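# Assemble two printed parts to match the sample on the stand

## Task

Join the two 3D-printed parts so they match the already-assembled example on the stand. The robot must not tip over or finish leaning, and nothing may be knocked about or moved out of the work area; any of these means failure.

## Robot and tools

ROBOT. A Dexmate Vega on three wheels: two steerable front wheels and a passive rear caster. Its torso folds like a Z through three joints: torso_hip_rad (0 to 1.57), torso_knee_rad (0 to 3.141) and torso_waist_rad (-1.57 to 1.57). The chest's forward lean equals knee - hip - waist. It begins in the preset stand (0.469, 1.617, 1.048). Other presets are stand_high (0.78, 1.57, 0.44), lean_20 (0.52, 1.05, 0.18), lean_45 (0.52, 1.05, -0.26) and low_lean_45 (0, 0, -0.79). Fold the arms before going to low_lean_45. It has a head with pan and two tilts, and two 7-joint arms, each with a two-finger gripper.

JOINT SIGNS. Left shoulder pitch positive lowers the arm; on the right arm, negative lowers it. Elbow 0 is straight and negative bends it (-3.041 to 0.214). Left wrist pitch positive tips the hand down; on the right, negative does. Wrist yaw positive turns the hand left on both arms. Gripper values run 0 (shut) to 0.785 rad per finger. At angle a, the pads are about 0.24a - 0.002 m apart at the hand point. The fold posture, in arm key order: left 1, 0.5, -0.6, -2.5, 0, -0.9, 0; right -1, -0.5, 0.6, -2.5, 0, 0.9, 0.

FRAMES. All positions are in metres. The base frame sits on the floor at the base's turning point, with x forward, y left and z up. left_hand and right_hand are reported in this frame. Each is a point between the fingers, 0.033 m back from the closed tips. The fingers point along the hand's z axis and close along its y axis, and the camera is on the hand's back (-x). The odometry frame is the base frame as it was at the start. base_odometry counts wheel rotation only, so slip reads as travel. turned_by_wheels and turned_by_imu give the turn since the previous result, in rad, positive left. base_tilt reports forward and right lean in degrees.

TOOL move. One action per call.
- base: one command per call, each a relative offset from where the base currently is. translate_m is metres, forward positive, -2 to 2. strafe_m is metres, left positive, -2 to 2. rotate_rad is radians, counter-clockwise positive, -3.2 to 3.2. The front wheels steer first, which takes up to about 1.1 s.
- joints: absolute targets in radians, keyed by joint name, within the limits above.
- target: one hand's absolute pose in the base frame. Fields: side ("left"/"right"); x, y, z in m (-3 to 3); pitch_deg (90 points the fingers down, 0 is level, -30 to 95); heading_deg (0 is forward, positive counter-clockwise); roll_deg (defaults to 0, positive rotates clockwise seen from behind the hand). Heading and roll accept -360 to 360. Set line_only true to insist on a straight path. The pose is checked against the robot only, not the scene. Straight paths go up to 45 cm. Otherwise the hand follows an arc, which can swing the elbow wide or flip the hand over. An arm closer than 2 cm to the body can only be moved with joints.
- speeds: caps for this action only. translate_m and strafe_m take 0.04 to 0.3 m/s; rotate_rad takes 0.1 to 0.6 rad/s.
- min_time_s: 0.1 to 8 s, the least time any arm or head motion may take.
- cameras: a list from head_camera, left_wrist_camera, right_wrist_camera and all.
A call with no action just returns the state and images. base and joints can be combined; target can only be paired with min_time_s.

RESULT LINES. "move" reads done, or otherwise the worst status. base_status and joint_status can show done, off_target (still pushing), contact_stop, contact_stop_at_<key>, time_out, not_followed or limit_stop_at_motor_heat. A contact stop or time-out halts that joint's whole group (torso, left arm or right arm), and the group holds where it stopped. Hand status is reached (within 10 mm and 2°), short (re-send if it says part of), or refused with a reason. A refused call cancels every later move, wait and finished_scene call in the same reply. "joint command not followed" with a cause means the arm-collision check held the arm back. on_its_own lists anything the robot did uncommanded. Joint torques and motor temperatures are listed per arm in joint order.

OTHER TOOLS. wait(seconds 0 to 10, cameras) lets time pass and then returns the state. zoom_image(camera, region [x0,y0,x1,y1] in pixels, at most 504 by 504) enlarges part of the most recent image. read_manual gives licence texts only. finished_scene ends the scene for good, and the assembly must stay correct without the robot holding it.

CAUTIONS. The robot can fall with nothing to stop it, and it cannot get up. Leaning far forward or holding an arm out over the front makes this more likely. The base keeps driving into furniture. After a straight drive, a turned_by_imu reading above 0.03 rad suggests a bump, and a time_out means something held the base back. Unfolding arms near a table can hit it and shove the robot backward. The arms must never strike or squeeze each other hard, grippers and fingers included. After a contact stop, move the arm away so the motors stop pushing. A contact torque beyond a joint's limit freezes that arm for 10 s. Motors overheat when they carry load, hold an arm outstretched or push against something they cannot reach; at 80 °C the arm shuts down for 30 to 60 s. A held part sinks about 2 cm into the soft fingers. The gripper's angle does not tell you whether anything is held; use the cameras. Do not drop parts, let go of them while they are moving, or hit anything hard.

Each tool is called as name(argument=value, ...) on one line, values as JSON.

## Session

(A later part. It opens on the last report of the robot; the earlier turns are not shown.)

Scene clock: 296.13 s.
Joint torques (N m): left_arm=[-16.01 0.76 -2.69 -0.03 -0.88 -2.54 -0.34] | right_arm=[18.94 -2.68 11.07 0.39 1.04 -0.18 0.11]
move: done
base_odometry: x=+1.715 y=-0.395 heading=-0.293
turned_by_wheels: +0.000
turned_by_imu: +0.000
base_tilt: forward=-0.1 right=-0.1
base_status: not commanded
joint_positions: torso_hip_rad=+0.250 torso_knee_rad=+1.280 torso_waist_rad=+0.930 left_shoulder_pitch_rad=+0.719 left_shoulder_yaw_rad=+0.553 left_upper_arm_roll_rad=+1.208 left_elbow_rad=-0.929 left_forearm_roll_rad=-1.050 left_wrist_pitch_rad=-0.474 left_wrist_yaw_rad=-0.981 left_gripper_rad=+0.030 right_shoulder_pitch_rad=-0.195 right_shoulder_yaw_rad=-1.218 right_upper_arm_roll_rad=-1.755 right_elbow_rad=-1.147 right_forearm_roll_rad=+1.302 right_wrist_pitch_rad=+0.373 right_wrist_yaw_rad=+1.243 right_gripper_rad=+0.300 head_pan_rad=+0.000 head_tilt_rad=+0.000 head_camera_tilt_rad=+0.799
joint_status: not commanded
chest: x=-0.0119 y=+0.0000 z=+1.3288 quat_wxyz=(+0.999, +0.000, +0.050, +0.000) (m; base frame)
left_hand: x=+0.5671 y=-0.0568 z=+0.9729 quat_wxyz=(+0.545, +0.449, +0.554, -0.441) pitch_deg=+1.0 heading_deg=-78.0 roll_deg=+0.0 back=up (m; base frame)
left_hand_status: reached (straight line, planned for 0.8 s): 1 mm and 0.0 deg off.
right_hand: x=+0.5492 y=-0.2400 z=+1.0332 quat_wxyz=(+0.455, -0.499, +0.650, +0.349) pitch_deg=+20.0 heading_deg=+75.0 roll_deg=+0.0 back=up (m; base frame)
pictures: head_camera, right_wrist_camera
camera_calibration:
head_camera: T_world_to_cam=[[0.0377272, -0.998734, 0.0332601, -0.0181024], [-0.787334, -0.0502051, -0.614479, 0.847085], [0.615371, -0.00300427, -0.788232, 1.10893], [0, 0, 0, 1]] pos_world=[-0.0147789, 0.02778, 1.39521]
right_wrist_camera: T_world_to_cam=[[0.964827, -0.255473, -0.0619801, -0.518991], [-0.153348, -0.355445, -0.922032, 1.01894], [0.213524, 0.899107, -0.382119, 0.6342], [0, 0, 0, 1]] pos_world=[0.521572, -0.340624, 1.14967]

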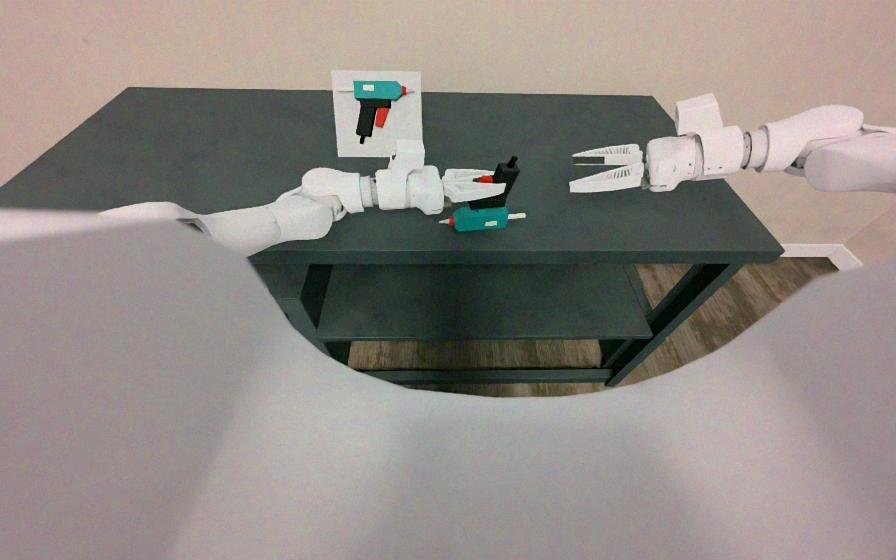

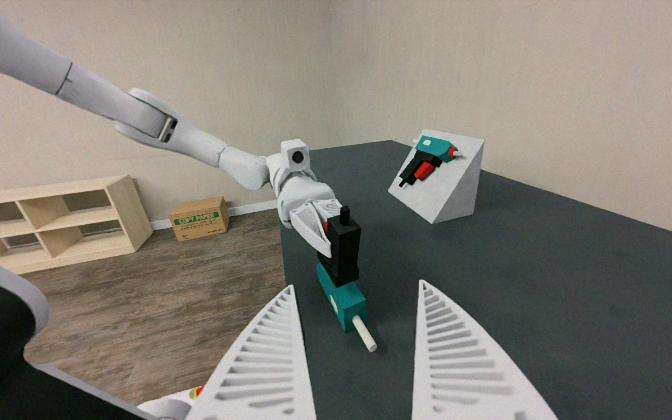

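move(target={"side":"left","x":0.572,"y":-0.055,"z":0.958,"pitch_deg":1,"heading_deg":-78,"line_only":true}, cameras=["head_camera","right_wrist_camera"])

zoom_image(camera="head_camera", region=[430, 130, 530, 240])

zoom_image(camera="right_wrist_camera", region=[280, 180, 420, 360])

Scene clock: 299.53 s.
Joint torques (N m): left_arm=[-23.06 0.15 -9.84 -0.67 -0.92 -1.75 -0.57] | right_arm=[18.86 -4.13 11.32 -0.52 0.67 0.21 0.04]
move: done
base_odometry: x=+1.715 y=-0.395 heading=-0.293
turned_by_wheels: +0.000
turned_by_imu: +0.000
base_tilt: forward=-0.1 right=-0.1
base_status: not commanded
joint_positions: torso_hip_rad=+0.250 torso_knee_rad=+1.280 torso_waist_rad=+0.930 left_shoulder_pitch_rad=+0.713 left_shoulder_yaw_rad=+0.467 left_upper_arm_roll_rad=+1.201 left_elbow_rad=-0.763 left_forearm_roll_rad=-1.061 left_wrist_pitch_rad=-0.524 left_wrist_yaw_rad=-1.058 left_gripper_rad=+0.030 right_shoulder_pitch_rad=-0.195 right_shoulder_yaw_rad=-1.218 right_upper_arm_roll_rad=-1.755 right_elbow_rad=-1.147 right_forearm_roll_rad=+1.302 right_wrist_pitch_rad=+0.373 right_wrist_yaw_rad=+1.243 right_gripper_rad=+0.300 head_pan_rad=+0.000 head_tilt_rad=+0.000 head_camera_tilt_rad=+0.799
joint_status: not commanded
chest: x=-0.0119 y=+0.0000 z=+1.3288 quat_wxyz=(+0.999, +0.000, +0.050, +0.000) (m; base frame)
left_hand: x=+0.5718 y=-0.0551 z=+0.9582 quat_wxyz=(+0.545, +0.449, +0.554, -0.441) pitch_deg=+1.0 heading_deg=-78.0 roll_deg=+0.0 back=up (m; base frame)
left_hand_status: reached (straight line, planned for 0.9 s): 0 mm and 0.0 deg off.
right_hand: x=+0.5492 y=-0.2400 z=+1.0332 quat_wxyz=(+0.455, -0.499, +0.650, +0.349) pitch_deg=+20.0 heading_deg=+75.0 roll_deg=+0.0 back=up (m; base frame)
pictures: head_camera, right_wrist_camera
camera_calibration:
head_camera: T_world_to_cam=[[0.0377272, -0.998734, 0.0332601, -0.0181024], [-0.787334, -0.0502051, -0.614479, 0.847085], [0.615371, -0.00300427, -0.788232, 1.10893], [0, 0, 0, 1]] pos_world=[-0.0147789, 0.02778, 1.39521]
right_wrist_camera: T_world_to_cam=[[0.964827, -0.255473, -0.0619801, -0.518991], [-0.153348, -0.355445, -0.922032, 1.01894], [0.213524, 0.899107, -0.382119, 0.6342], [0, 0, 0, 1]] pos_world=[0.521572, -0.340624, 1.14967]

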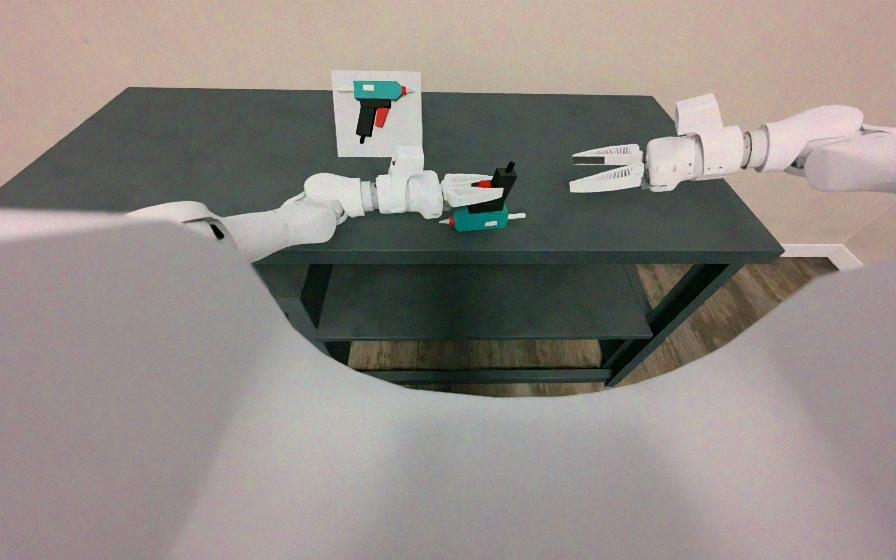

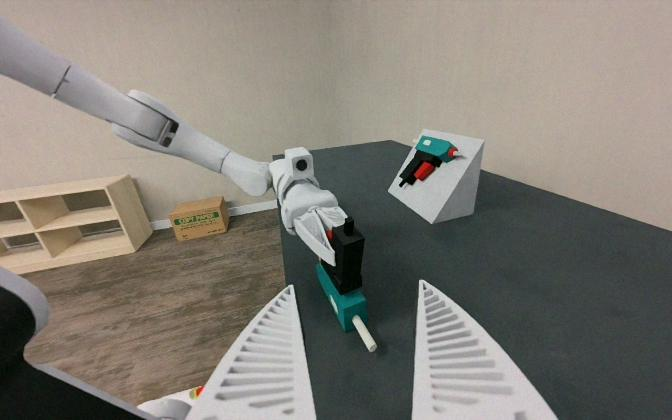

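Scaled by 4.582 from the camera's 896x560 image, which has a finer 960x600 frame.

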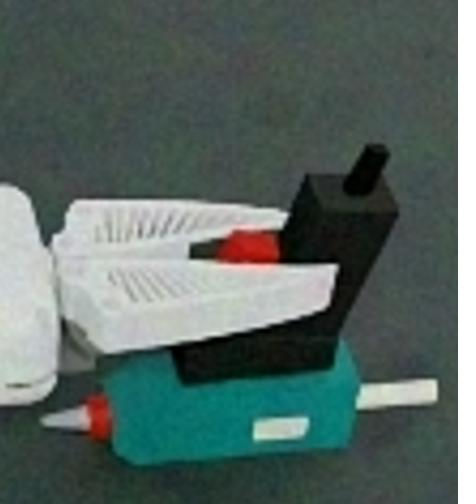

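Scaled by 2.800 from the camera's 672x420 image, which has a finer 960x600 frame.

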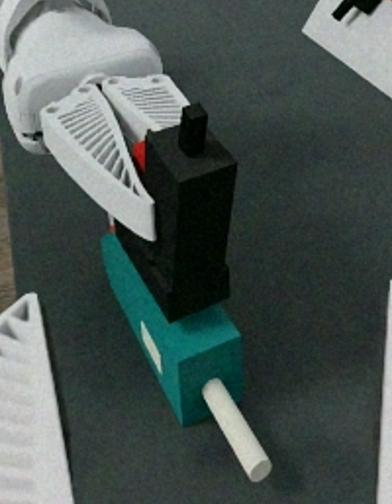

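move(target={"side":"left","x":0.572,"y":-0.055,"z":0.951,"pitch_deg":1,"heading_deg":-78,"line_only":true}, cameras=["head_camera","right_wrist_camera"])

zoom_image(camera="head_camera", region=[430, 130, 530, 240])

zoom_image(camera="right_wrist_camera", region=[300, 210, 400, 340])

Scene clock: 301.70 s.
Joint torques (N m): left_arm=[-21.69 -0.83 -9.99 0.26 -1 -1.5 -0.28] | right_arm=[18.28 -3.77 12.22 0.09 0.77 0.06 0.02]
move: done
base_odometry: x=+1.715 y=-0.395 heading=-0.293
turned_by_wheels: +0.000
turned_by_imu: +0.000
base_tilt: forward=+0.0 right=-0.1
base_status: not commanded
joint_positions: torso_hip_rad=+0.250 torso_knee_rad=+1.280 torso_waist_rad=+0.930 left_shoulder_pitch_rad=+0.713 left_shoulder_yaw_rad=+0.427 left_upper_arm_roll_rad=+1.198 left_elbow_rad=-0.688 left_forearm_roll_rad=-1.065 left_wrist_pitch_rad=-0.549 left_wrist_yaw_rad=-1.092 left_gripper_rad=+0.030 right_shoulder_pitch_rad=-0.195 right_shoulder_yaw_rad=-1.218 right_upper_arm_roll_rad=-1.755 right_elbow_rad=-1.147 right_forearm_roll_rad=+1.302 right_wrist_pitch_rad=+0.373 right_wrist_yaw_rad=+1.243 right_gripper_rad=+0.300 head_pan_rad=+0.000 head_tilt_rad=+0.000 head_camera_tilt_rad=+0.799
joint_status: not commanded
chest: x=-0.0119 y=+0.0000 z=+1.3288 quat_wxyz=(+0.999, +0.000, +0.050, +0.000) (m; base frame)
left_hand: x=+0.5719 y=-0.0550 z=+0.9513 quat_wxyz=(+0.545, +0.449, +0.554, -0.441) pitch_deg=+1.0 heading_deg=-78.0 roll_deg=+0.0 back=up (m; base frame)
left_hand_status: reached (straight line, planned for 0.6 s): 0 mm and 0.0 deg off.
right_hand: x=+0.5492 y=-0.2400 z=+1.0332 quat_wxyz=(+0.455, -0.499, +0.650, +0.349) pitch_deg=+20.0 heading_deg=+75.0 roll_deg=+0.0 back=up (m; base frame)
pictures: head_camera, right_wrist_camera
camera_calibration:
head_camera: T_world_to_cam=[[0.0377272, -0.998734, 0.0332601, -0.0181024], [-0.787334, -0.0502051, -0.614479, 0.847085], [0.615371, -0.00300427, -0.788232, 1.10893], [0, 0, 0, 1]] pos_world=[-0.0147789, 0.02778, 1.39521]
right_wrist_camera: T_world_to_cam=[[0.964827, -0.255473, -0.0619801, -0.518991], [-0.153348, -0.355445, -0.922032, 1.01894], [0.213524, 0.899107, -0.382119, 0.6342], [0, 0, 0, 1]] pos_world=[0.521572, -0.340624, 1.14967]

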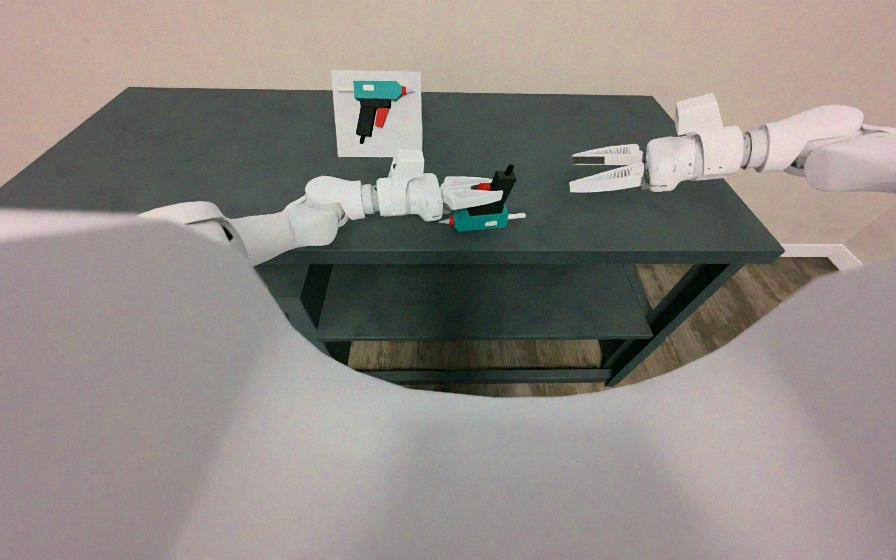

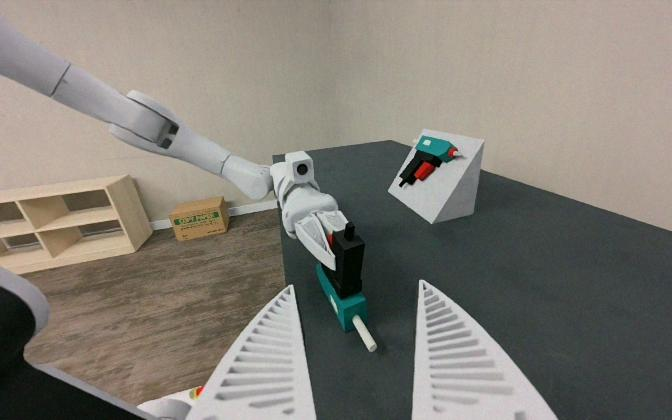

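Scaled by 4.582 from the camera's 896x560 image, which has a finer 960x600 frame.

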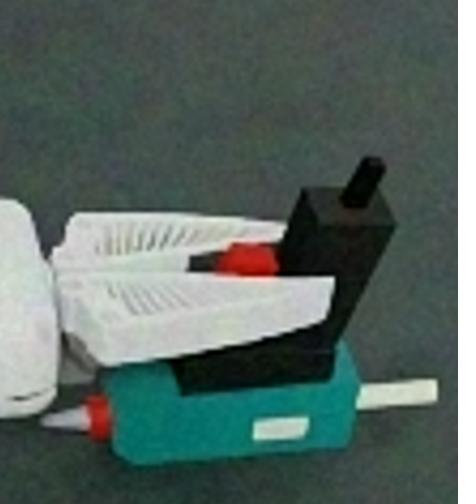

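Scaled by 3.877 from the camera's 672x420 image, which has a finer 960x600 frame.

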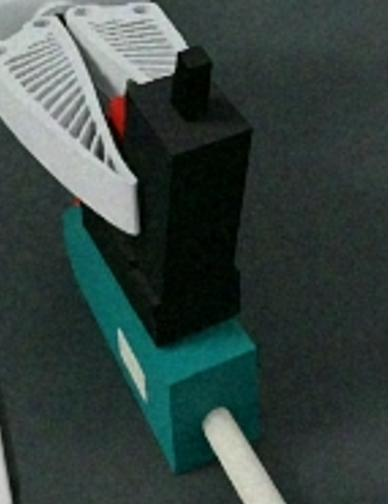

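move(target={"side":"left","x":0.572,"y":-0.055,"z":0.945,"pitch_deg":1,"heading_deg":-78,"line_only":true}, cameras=["head_camera","right_wrist_camera"])

zoom_image(camera="head_camera", region=[430, 150, 530, 250])

zoom_image(camera="right_wrist_camera", region=[300, 210, 400, 340])

Scene clock: 303.70 s.
Joint torques (N m): left_arm=[-22.14 0.76 -7.34 2.31 0.11 -0.52 -0.17] | right_arm=[18.64 -5.68 12.34 0.93 0.64 0.88 0.59]
move: done
base_odometry: x=+1.715 y=-0.395 heading=-0.293
turned_by_wheels: +0.000
turned_by_imu: +0.000
base_tilt: forward=-0.1 right=-0.1
base_status: not commanded
joint_positions: torso_hip_rad=+0.250 torso_knee_rad=+1.280 torso_waist_rad=+0.930 left_shoulder_pitch_rad=+0.710 left_shoulder_yaw_rad=+0.385 left_upper_arm_roll_rad=+1.192 left_elbow_rad=-0.609 left_forearm_roll_rad=-1.072 left_wrist_pitch_rad=-0.574 left_wrist_yaw_rad=-1.129 left_gripper_rad=+0.030 right_shoulder_pitch_rad=-0.195 right_shoulder_yaw_rad=-1.218 right_upper_arm_roll_rad=-1.755 right_elbow_rad=-1.147 right_forearm_roll_rad=+1.302 right_wrist_pitch_rad=+0.373 right_wrist_yaw_rad=+1.243 right_gripper_rad=+0.300 head_pan_rad=+0.000 head_tilt_rad=+0.000 head_camera_tilt_rad=+0.799
joint_status: not commanded
chest: x=-0.0120 y=+0.0000 z=+1.3287 quat_wxyz=(+0.999, +0.000, +0.050, +0.000) (m; base frame)
left_hand: x=+0.5719 y=-0.0551 z=+0.9455 quat_wxyz=(+0.545, +0.449, +0.554, -0.441) pitch_deg=+1.0 heading_deg=-78.0 roll_deg=+0.0 back=up (m; base frame)
left_hand_status: reached (straight line, planned for 0.6 s): 1 mm and 0.0 deg off.
right_hand: x=+0.5492 y=-0.2400 z=+1.0332 quat_wxyz=(+0.455, -0.499, +0.650, +0.349) pitch_deg=+20.0 heading_deg=+75.0 roll_deg=+0.0 back=up (m; base frame)
pictures: head_camera, right_wrist_camera
camera_calibration:
head_camera: T_world_to_cam=[[0.0377268, -0.998734, 0.0332645, -0.0181048], [-0.787286, -0.0502077, -0.614541, 0.847094], [0.615433, -0.00300399, -0.788183, 1.10892], [0, 0, 0, 1]] pos_world=[-0.0148784, 0.02778, 1.39521]
right_wrist_camera: T_world_to_cam=[[0.964842, -0.255439, -0.0618906, -0.518993], [-0.153254, -0.355468, -0.922039, 1.01888], [0.213525, 0.899107, -0.382118, 0.63422], [0, 0, 0, 1]] pos_world=[0.521472, -0.340624, 1.14967]

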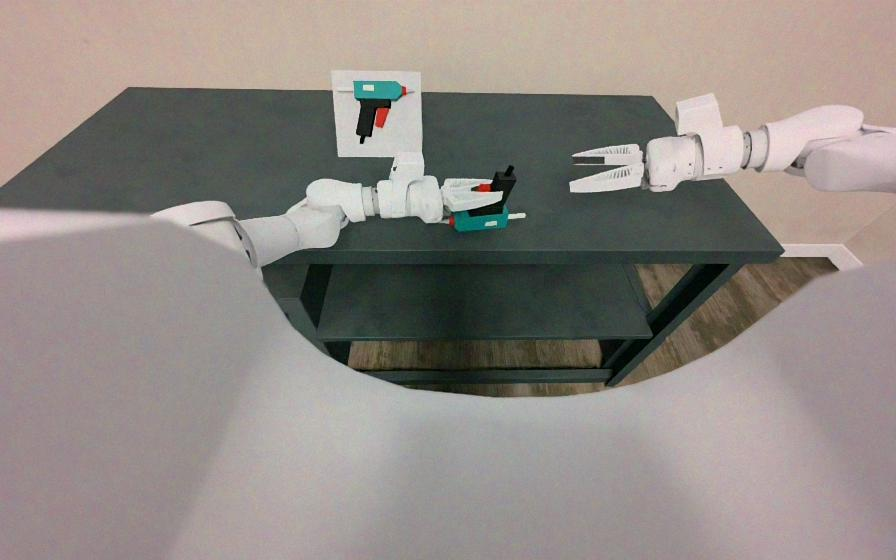

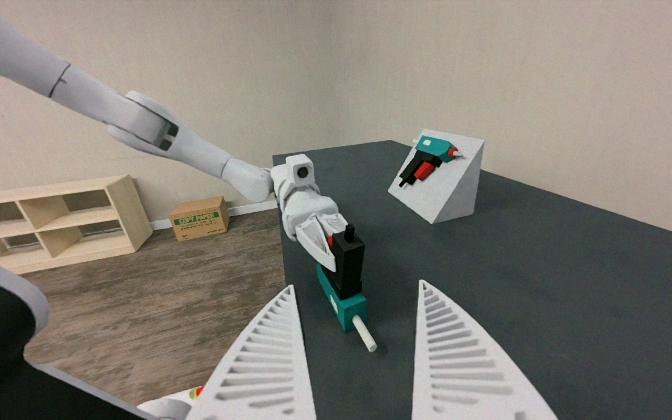

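Scaled by 5.040 from the camera's 896x560 image, which has a finer 960x600 frame.

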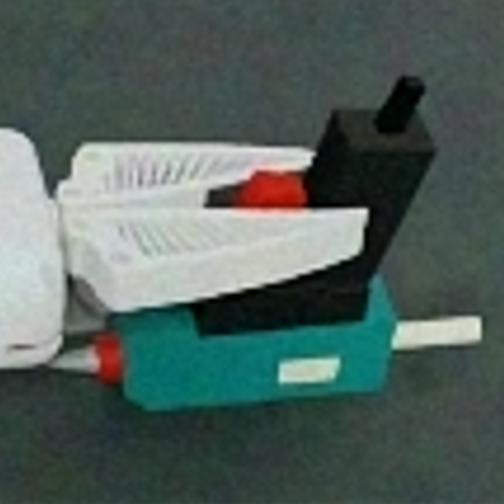

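Scaled by 3.877 from the camera's 672x420 image, which has a finer 960x600 frame.

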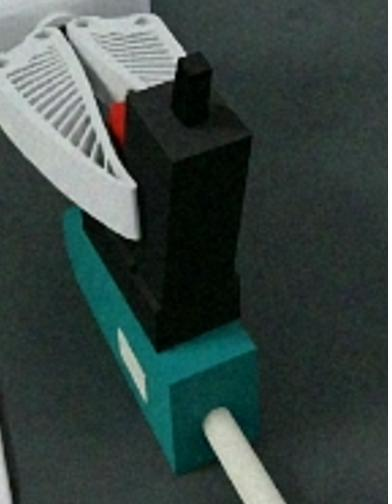

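zoom_image(camera="head_camera", region=[335, 70, 425, 160])

zoom_image(camera="right_wrist_camera", region=[390, 125, 470, 195])

move(target={"side":"left","x":0.572,"y":-0.055,"z":0.951,"pitch_deg":1,"heading_deg":-78,"line_only":true}, cameras=["head_camera","right_wrist_camera"])

zoom_image(camera="right_wrist_camera", region=[300, 210, 400, 340])

Scaled by 5.600 from the camera's 896x560 image, which has a finer 960x600 frame.

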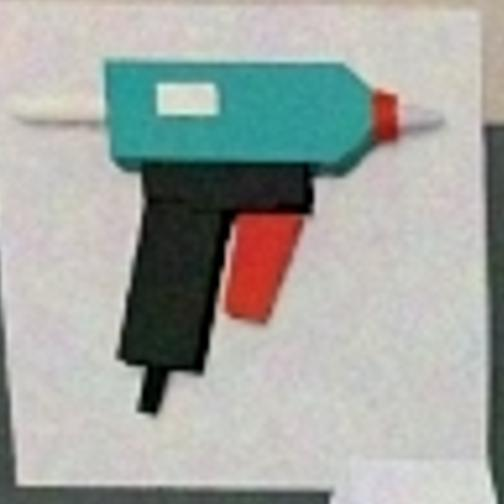

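Scaled by 6.300 from the camera's 672x420 image, which has a finer 960x600 frame.

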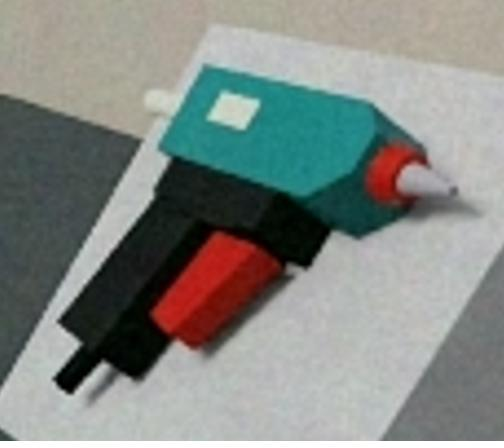

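Scene clock: 305.83 s.
Joint torques (N m): left_arm=[-16.26 3.97 -2.28 -2.7 -1.08 -0.24 0.41] | right_arm=[18.51 -4.21 11.13 -0.99 0.87 0.61 0.32]
move: done
base_odometry: x=+1.715 y=-0.395 heading=-0.293
turned_by_wheels: +0.000
turned_by_imu: +0.000
base_tilt: forward=-0.1 right=-0.1
base_status: not commanded
joint_positions: torso_hip_rad=+0.250 torso_knee_rad=+1.280 torso_waist_rad=+0.930 left_shoulder_pitch_rad=+0.712 left_shoulder_yaw_rad=+0.421 left_upper_arm_roll_rad=+1.197 left_elbow_rad=-0.677 left_forearm_roll_rad=-1.067 left_wrist_pitch_rad=-0.553 left_wrist_yaw_rad=-1.097 left_gripper_rad=+0.030 right_shoulder_pitch_rad=-0.195 right_shoulder_yaw_rad=-1.218 right_upper_arm_roll_rad=-1.755 right_elbow_rad=-1.147 right_forearm_roll_rad=+1.302 right_wrist_pitch_rad=+0.373 right_wrist_yaw_rad=+1.243 right_gripper_rad=+0.300 head_pan_rad=+0.000 head_tilt_rad=+0.000 head_camera_tilt_rad=+0.799
joint_status: not commanded
chest: x=-0.0120 y=+0.0000 z=+1.3287 quat_wxyz=(+0.999, +0.000, +0.050, +0.000) (m; base frame)
left_hand: x=+0.5721 y=-0.0550 z=+0.9508 quat_wxyz=(+0.545, +0.449, +0.554, -0.441) pitch_deg=+1.0 heading_deg=-78.0 roll_deg=+0.0 back=up (m; base frame)
left_hand_status: reached (straight line, planned for 0.6 s): 0 mm and 0.0 deg off.
right_hand: x=+0.5492 y=-0.2400 z=+1.0332 quat_wxyz=(+0.455, -0.499, +0.650, +0.349) pitch_deg=+20.0 heading_deg=+75.0 roll_deg=+0.0 back=up (m; base frame)
pictures: head_camera, right_wrist_camera
camera_calibration:
head_camera: T_world_to_cam=[[0.0377268, -0.998734, 0.0332645, -0.0181048], [-0.787286, -0.0502077, -0.614541, 0.847094], [0.615433, -0.00300399, -0.788183, 1.10892], [0, 0, 0, 1]] pos_world=[-0.0148784, 0.02778, 1.39521]
right_wrist_camera: T_world_to_cam=[[0.964842, -0.255439, -0.0618906, -0.518993], [-0.153254, -0.355468, -0.922039, 1.01888], [0.213525, 0.899107, -0.382118, 0.63422], [0, 0, 0, 1]] pos_world=[0.521472, -0.340624, 1.14967]

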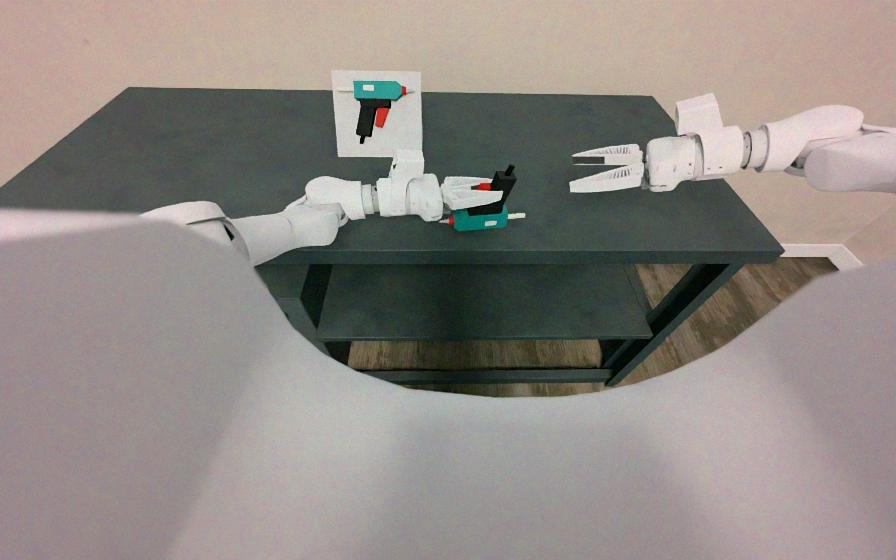

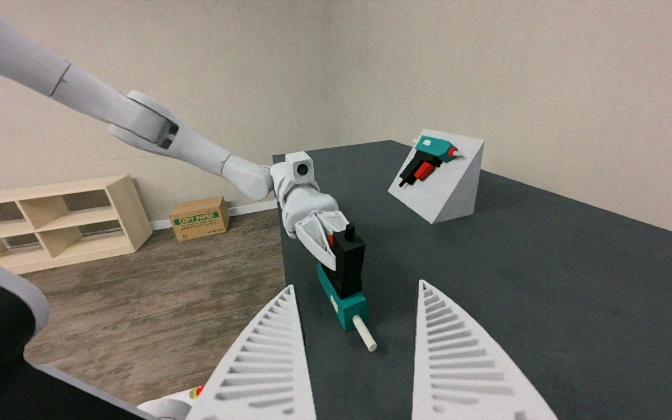

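Scaled by 3.877 from the camera's 672x420 image, which has a finer 960x600 frame.

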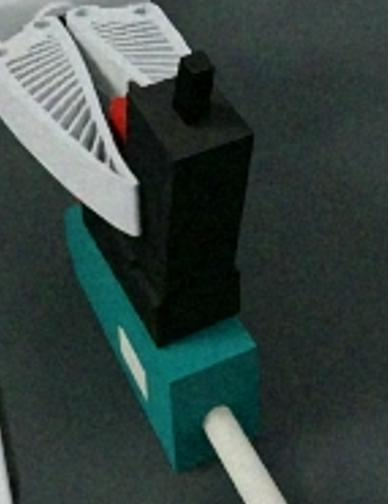

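move(target={"side":"left","x":0.571,"y":-0.05,"z":0.951,"pitch_deg":1,"heading_deg":-78,"line_only":true})

move(target={"side":"left","x":0.571,"y":-0.05,"z":0.945,"pitch_deg":1,"heading_deg":-78,"line_only":true}, cameras=["head_camera","right_wrist_camera"])

zoom_image(camera="head_camera", region=[430, 150, 530, 250])

zoom_image(camera="right_wrist_camera", region=[300, 210, 400, 340])

Scene clock: 307.10 s.
Joint torques (N m): left_arm=[-17.93 3.15 -9.99 -2.33 -1.28 -1.1 -0.47] | right_arm=[18.99 -3.54 12.79 -0.99 0.65 0.12 0.27]
move: done
base_odometry: x=+1.715 y=-0.395 heading=-0.293
turned_by_wheels: +0.000
turned_by_imu: +0.000
base_tilt: forward=-0.1 right=-0.1
base_status: not commanded
joint_positions: torso_hip_rad=+0.250 torso_knee_rad=+1.280 torso_waist_rad=+0.930 left_shoulder_pitch_rad=+0.714 left_shoulder_yaw_rad=+0.432 left_upper_arm_roll_rad=+1.196 left_elbow_rad=-0.688 left_forearm_roll_rad=-1.068 left_wrist_pitch_rad=-0.552 left_wrist_yaw_rad=-1.098 left_gripper_rad=+0.030 right_shoulder_pitch_rad=-0.195 right_shoulder_yaw_rad=-1.218 right_upper_arm_roll_rad=-1.755 right_elbow_rad=-1.147 right_forearm_roll_rad=+1.302 right_wrist_pitch_rad=+0.373 right_wrist_yaw_rad=+1.243 right_gripper_rad=+0.300 head_pan_rad=+0.000 head_tilt_rad=+0.000 head_camera_tilt_rad=+0.799
joint_status: not commanded
chest: x=-0.0120 y=+0.0000 z=+1.3287 quat_wxyz=(+0.999, +0.000, +0.050, +0.000) (m; base frame)
left_hand: x=+0.5713 y=-0.0515 z=+0.9509 quat_wxyz=(+0.545, +0.449, +0.554, -0.441) pitch_deg=+1.0 heading_deg=-78.0 roll_deg=+0.0 back=up (m; base frame)
left_hand_status: reached (straight line, planned for 0.3 s): 2 mm and 0.0 deg off.
right_hand: x=+0.5492 y=-0.2400 z=+1.0332 quat_wxyz=(+0.455, -0.499, +0.650, +0.349) pitch_deg=+20.0 heading_deg=+75.0 roll_deg=+0.0 back=up (m; base frame)
pictures: none

Scene clock: 308.70 s.
Joint torques (N m): left_arm=[-18.53 1.66 -5.55 2.09 0.45 -0.75 -0.45] | right_arm=[21.05 -2.28 13.77 -0.24 0.97 0.65 0.17]
move: done
base_odometry: x=+1.715 y=-0.395 heading=-0.293
turned_by_wheels: +0.000
turned_by_imu: +0.000
base_tilt: forward=+0.0 right=-0.1
base_status: not commanded
joint_positions: torso_hip_rad=+0.250 torso_knee_rad=+1.280 torso_waist_rad=+0.930 left_shoulder_pitch_rad=+0.713 left_shoulder_yaw_rad=+0.398 left_upper_arm_roll_rad=+1.191 left_elbow_rad=-0.620 left_forearm_roll_rad=-1.075 left_wrist_pitch_rad=-0.574 left_wrist_yaw_rad=-1.132 left_gripper_rad=+0.030 right_shoulder_pitch_rad=-0.195 right_shoulder_yaw_rad=-1.218 right_upper_arm_roll_rad=-1.755 right_elbow_rad=-1.147 right_forearm_roll_rad=+1.302 right_wrist_pitch_rad=+0.373 right_wrist_yaw_rad=+1.243 right_gripper_rad=+0.300 head_pan_rad=+0.000 head_tilt_rad=+0.000 head_camera_tilt_rad=+0.799
joint_status: not commanded
chest: x=-0.0120 y=+0.0000 z=+1.3287 quat_wxyz=(+0.999, +0.000, +0.050, +0.000) (m; base frame)
left_hand: x=+0.5710 y=-0.0502 z=+0.9456 quat_wxyz=(+0.545, +0.449, +0.554, -0.441) pitch_deg=+1.0 heading_deg=-78.0 roll_deg=+0.0 back=up (m; base frame)
left_hand_status: reached (straight line, planned for 0.6 s): 1 mm and 0.0 deg off.
right_hand: x=+0.5492 y=-0.2400 z=+1.0332 quat_wxyz=(+0.455, -0.499, +0.650, +0.349) pitch_deg=+20.0 heading_deg=+75.0 roll_deg=+0.0 back=up (m; base frame)
pictures: head_camera, right_wrist_camera
camera_calibration:
head_camera: T_world_to_cam=[[0.0377268, -0.998734, 0.0332645, -0.0181048], [-0.787286, -0.0502077, -0.614541, 0.847094], [0.615433, -0.00300399, -0.788183, 1.10892], [0, 0, 0, 1]] pos_world=[-0.0148784, 0.02778, 1.39521]
right_wrist_camera: T_world_to_cam=[[0.964842, -0.255439, -0.0618906, -0.518993], [-0.153254, -0.355468, -0.922039, 1.01888], [0.213525, 0.899107, -0.382118, 0.63422], [0, 0, 0, 1]] pos_world=[0.521472, -0.340624, 1.14967]

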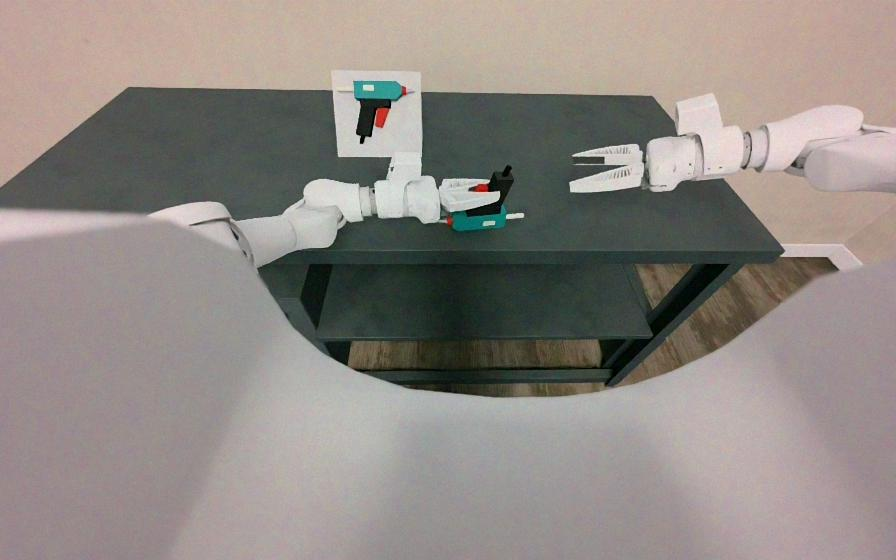

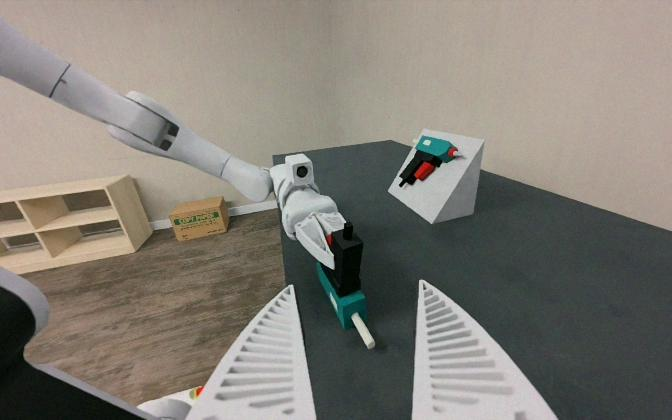

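Scaled by 5.040 from the camera's 896x560 image, which has a finer 960x600 frame.

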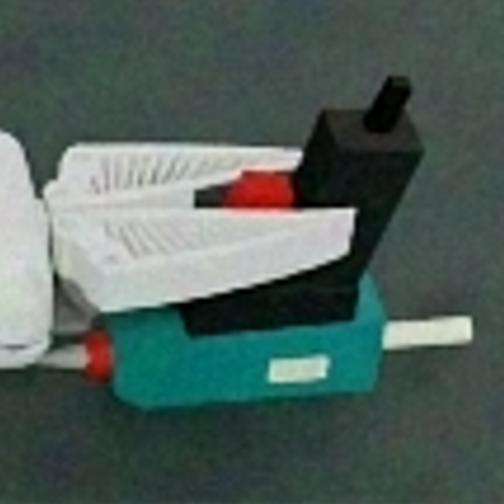

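Scaled by 3.877 from the camera's 672x420 image, which has a finer 960x600 frame.

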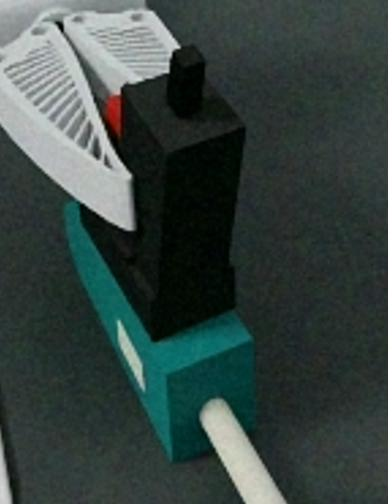

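move(joints={"left_gripper_rad":0.0})

move(target={"side":"left","x":0.571,"y":-0.05,"z":0.938,"pitch_deg":1,"heading_deg":-78,"line_only":true}, cameras=["head_camera","right_wrist_camera"])

zoom_image(camera="head_camera", region=[430, 150, 530, 250])

zoom_image(camera="right_wrist_camera", region=[300, 210, 400, 340])

Scene clock: 309.40 s.
Joint torques (N m): left_arm=[-19.77 0.1 -6.57 0.55 0.21 -0.94 -0.5] | right_arm=[18.72 -3.47 12.62 0.09 1.14 1.57 -0.04]
move: done
base_odometry: x=+1.715 y=-0.395 heading=-0.293
turned_by_wheels: +0.000
turned_by_imu: +0.000
base_tilt: forward=-0.1 right=-0.1
base_status: not commanded
joint_positions: torso_hip_rad=+0.250 torso_knee_rad=+1.280 torso_waist_rad=+0.930 left_shoulder_pitch_rad=+0.713 left_shoulder_yaw_rad=+0.396 left_upper_arm_roll_rad=+1.191 left_elbow_rad=-0.616 left_forearm_roll_rad=-1.076 left_wrist_pitch_rad=-0.575 left_wrist_yaw_rad=-1.134 left_gripper_rad=+0.000 right_shoulder_pitch_rad=-0.195 right_shoulder_yaw_rad=-1.218 right_upper_arm_roll_rad=-1.755 right_elbow_rad=-1.147 right_forearm_roll_rad=+1.302 right_wrist_pitch_rad=+0.373 right_wrist_yaw_rad=+1.243 right_gripper_rad=+0.300 head_pan_rad=+0.000 head_tilt_rad=+0.000 head_camera_tilt_rad=+0.799
joint_status: all done
chest: x=-0.0120 y=+0.0000 z=+1.3287 quat_wxyz=(+0.999, +0.000, +0.050, +0.000) (m; base frame)
left_hand: x=+0.5710 y=-0.0501 z=+0.9453 quat_wxyz=(+0.545, +0.449, +0.554, -0.441) pitch_deg=+1.0 heading_deg=-78.0 roll_deg=+0.0 back=up (m; base frame)
right_hand: x=+0.5492 y=-0.2400 z=+1.0332 quat_wxyz=(+0.455, -0.499, +0.650, +0.349) pitch_deg=+20.0 heading_deg=+75.0 roll_deg=+0.0 back=up (m; base frame)
pictures: none

Scene clock: 311.43 s.
Joint torques (N m): left_arm=[-15.3 1.5 -3.47 4.25 0.77 0.62 -0.16] | right_arm=[18.91 -3.64 12.87 0.64 0.64 0.75 -0.03]
move: done
base_odometry: x=+1.715 y=-0.395 heading=-0.293
turned_by_wheels: +0.000
turned_by_imu: +0.000
base_tilt: forward=-0.1 right=+0.0
base_status: not commanded
joint_positions: torso_hip_rad=+0.250 torso_knee_rad=+1.280 torso_waist_rad=+0.930 left_shoulder_pitch_rad=+0.704 left_shoulder_yaw_rad=+0.326 left_upper_arm_roll_rad=+1.178 left_elbow_rad=-0.484 left_forearm_roll_rad=-1.089 left_wrist_pitch_rad=-0.613 left_wrist_yaw_rad=-1.198 left_gripper_rad=+0.000 right_shoulder_pitch_rad=-0.195 right_shoulder_yaw_rad=-1.218 right_upper_arm_roll_rad=-1.755 right_elbow_rad=-1.147 right_forearm_roll_rad=+1.302 right_wrist_pitch_rad=+0.373 right_wrist_yaw_rad=+1.243 right_gripper_rad=+0.300 head_pan_rad=+0.000 head_tilt_rad=+0.000 head_camera_tilt_rad=+0.799
joint_status: not commanded
chest: x=-0.0120 y=+0.0000 z=+1.3287 quat_wxyz=(+0.999, +0.000, +0.050, +0.000) (m; base frame)
left_hand: x=+0.5712 y=-0.0501 z=+0.9388 quat_wxyz=(+0.545, +0.449, +0.554, -0.441) pitch_deg=+0.9 heading_deg=-78.0 roll_deg=+0.0 back=up (m; base frame)
left_hand_status: reached (straight line, planned for 0.8 s): 1 mm and 0.1 deg off.
right_hand: x=+0.5492 y=-0.2400 z=+1.0332 quat_wxyz=(+0.455, -0.499, +0.650, +0.349) pitch_deg=+20.0 heading_deg=+75.0 roll_deg=+0.0 back=up (m; base frame)
pictures: head_camera, right_wrist_camera
camera_calibration:
head_camera: T_world_to_cam=[[0.0377229, -0.998734, 0.0332658, -0.0181067], [-0.787248, -0.0502056, -0.614589, 0.847163], [0.615482, -0.00300435, -0.788145, 1.10887], [0, 0, 0, 1]] pos_world=[-0.014878, 0.02778, 1.39521]
right_wrist_camera: T_world_to_cam=[[0.964842, -0.255439, -0.0618906, -0.518993], [-0.153254, -0.355468, -0.922039, 1.01888], [0.213525, 0.899107, -0.382118, 0.63422], [0, 0, 0, 1]] pos_world=[0.521472, -0.340624, 1.14967]

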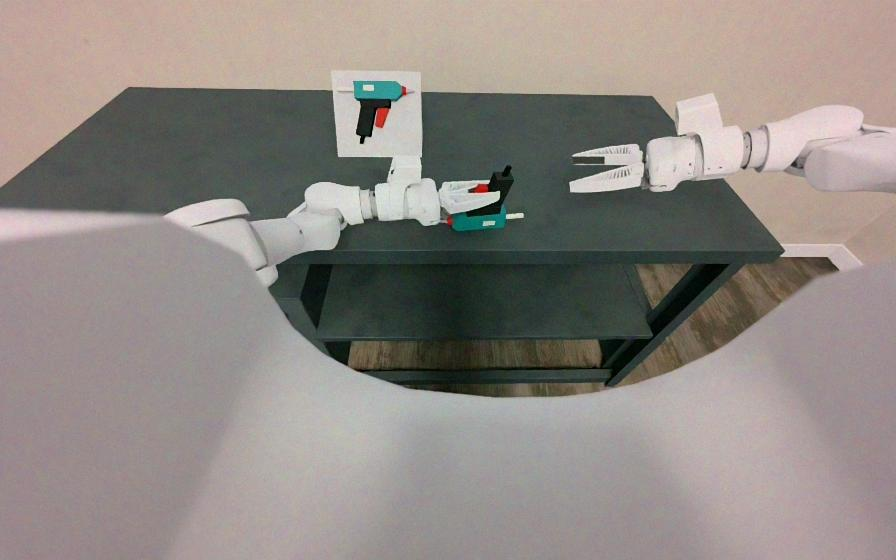

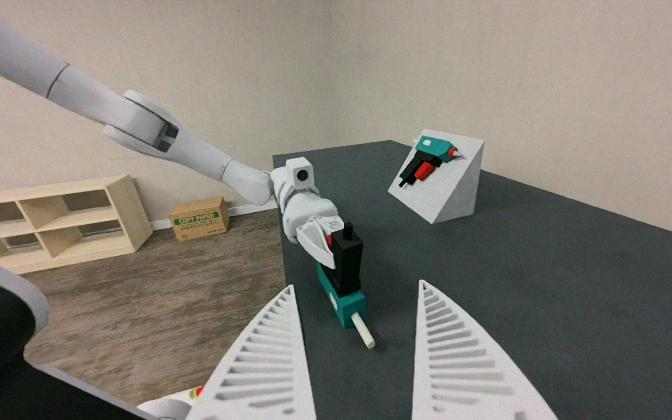

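Scaled by 5.040 from the camera's 896x560 image, which has a finer 960x600 frame.

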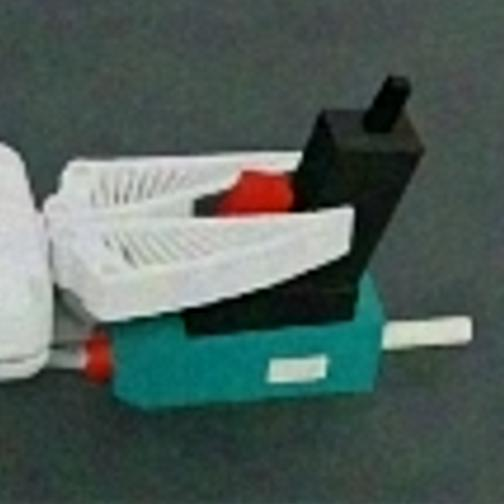

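Scaled by 3.877 from the camera's 672x420 image, which has a finer 960x600 frame.

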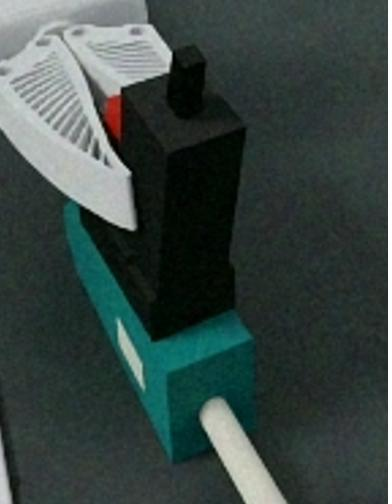

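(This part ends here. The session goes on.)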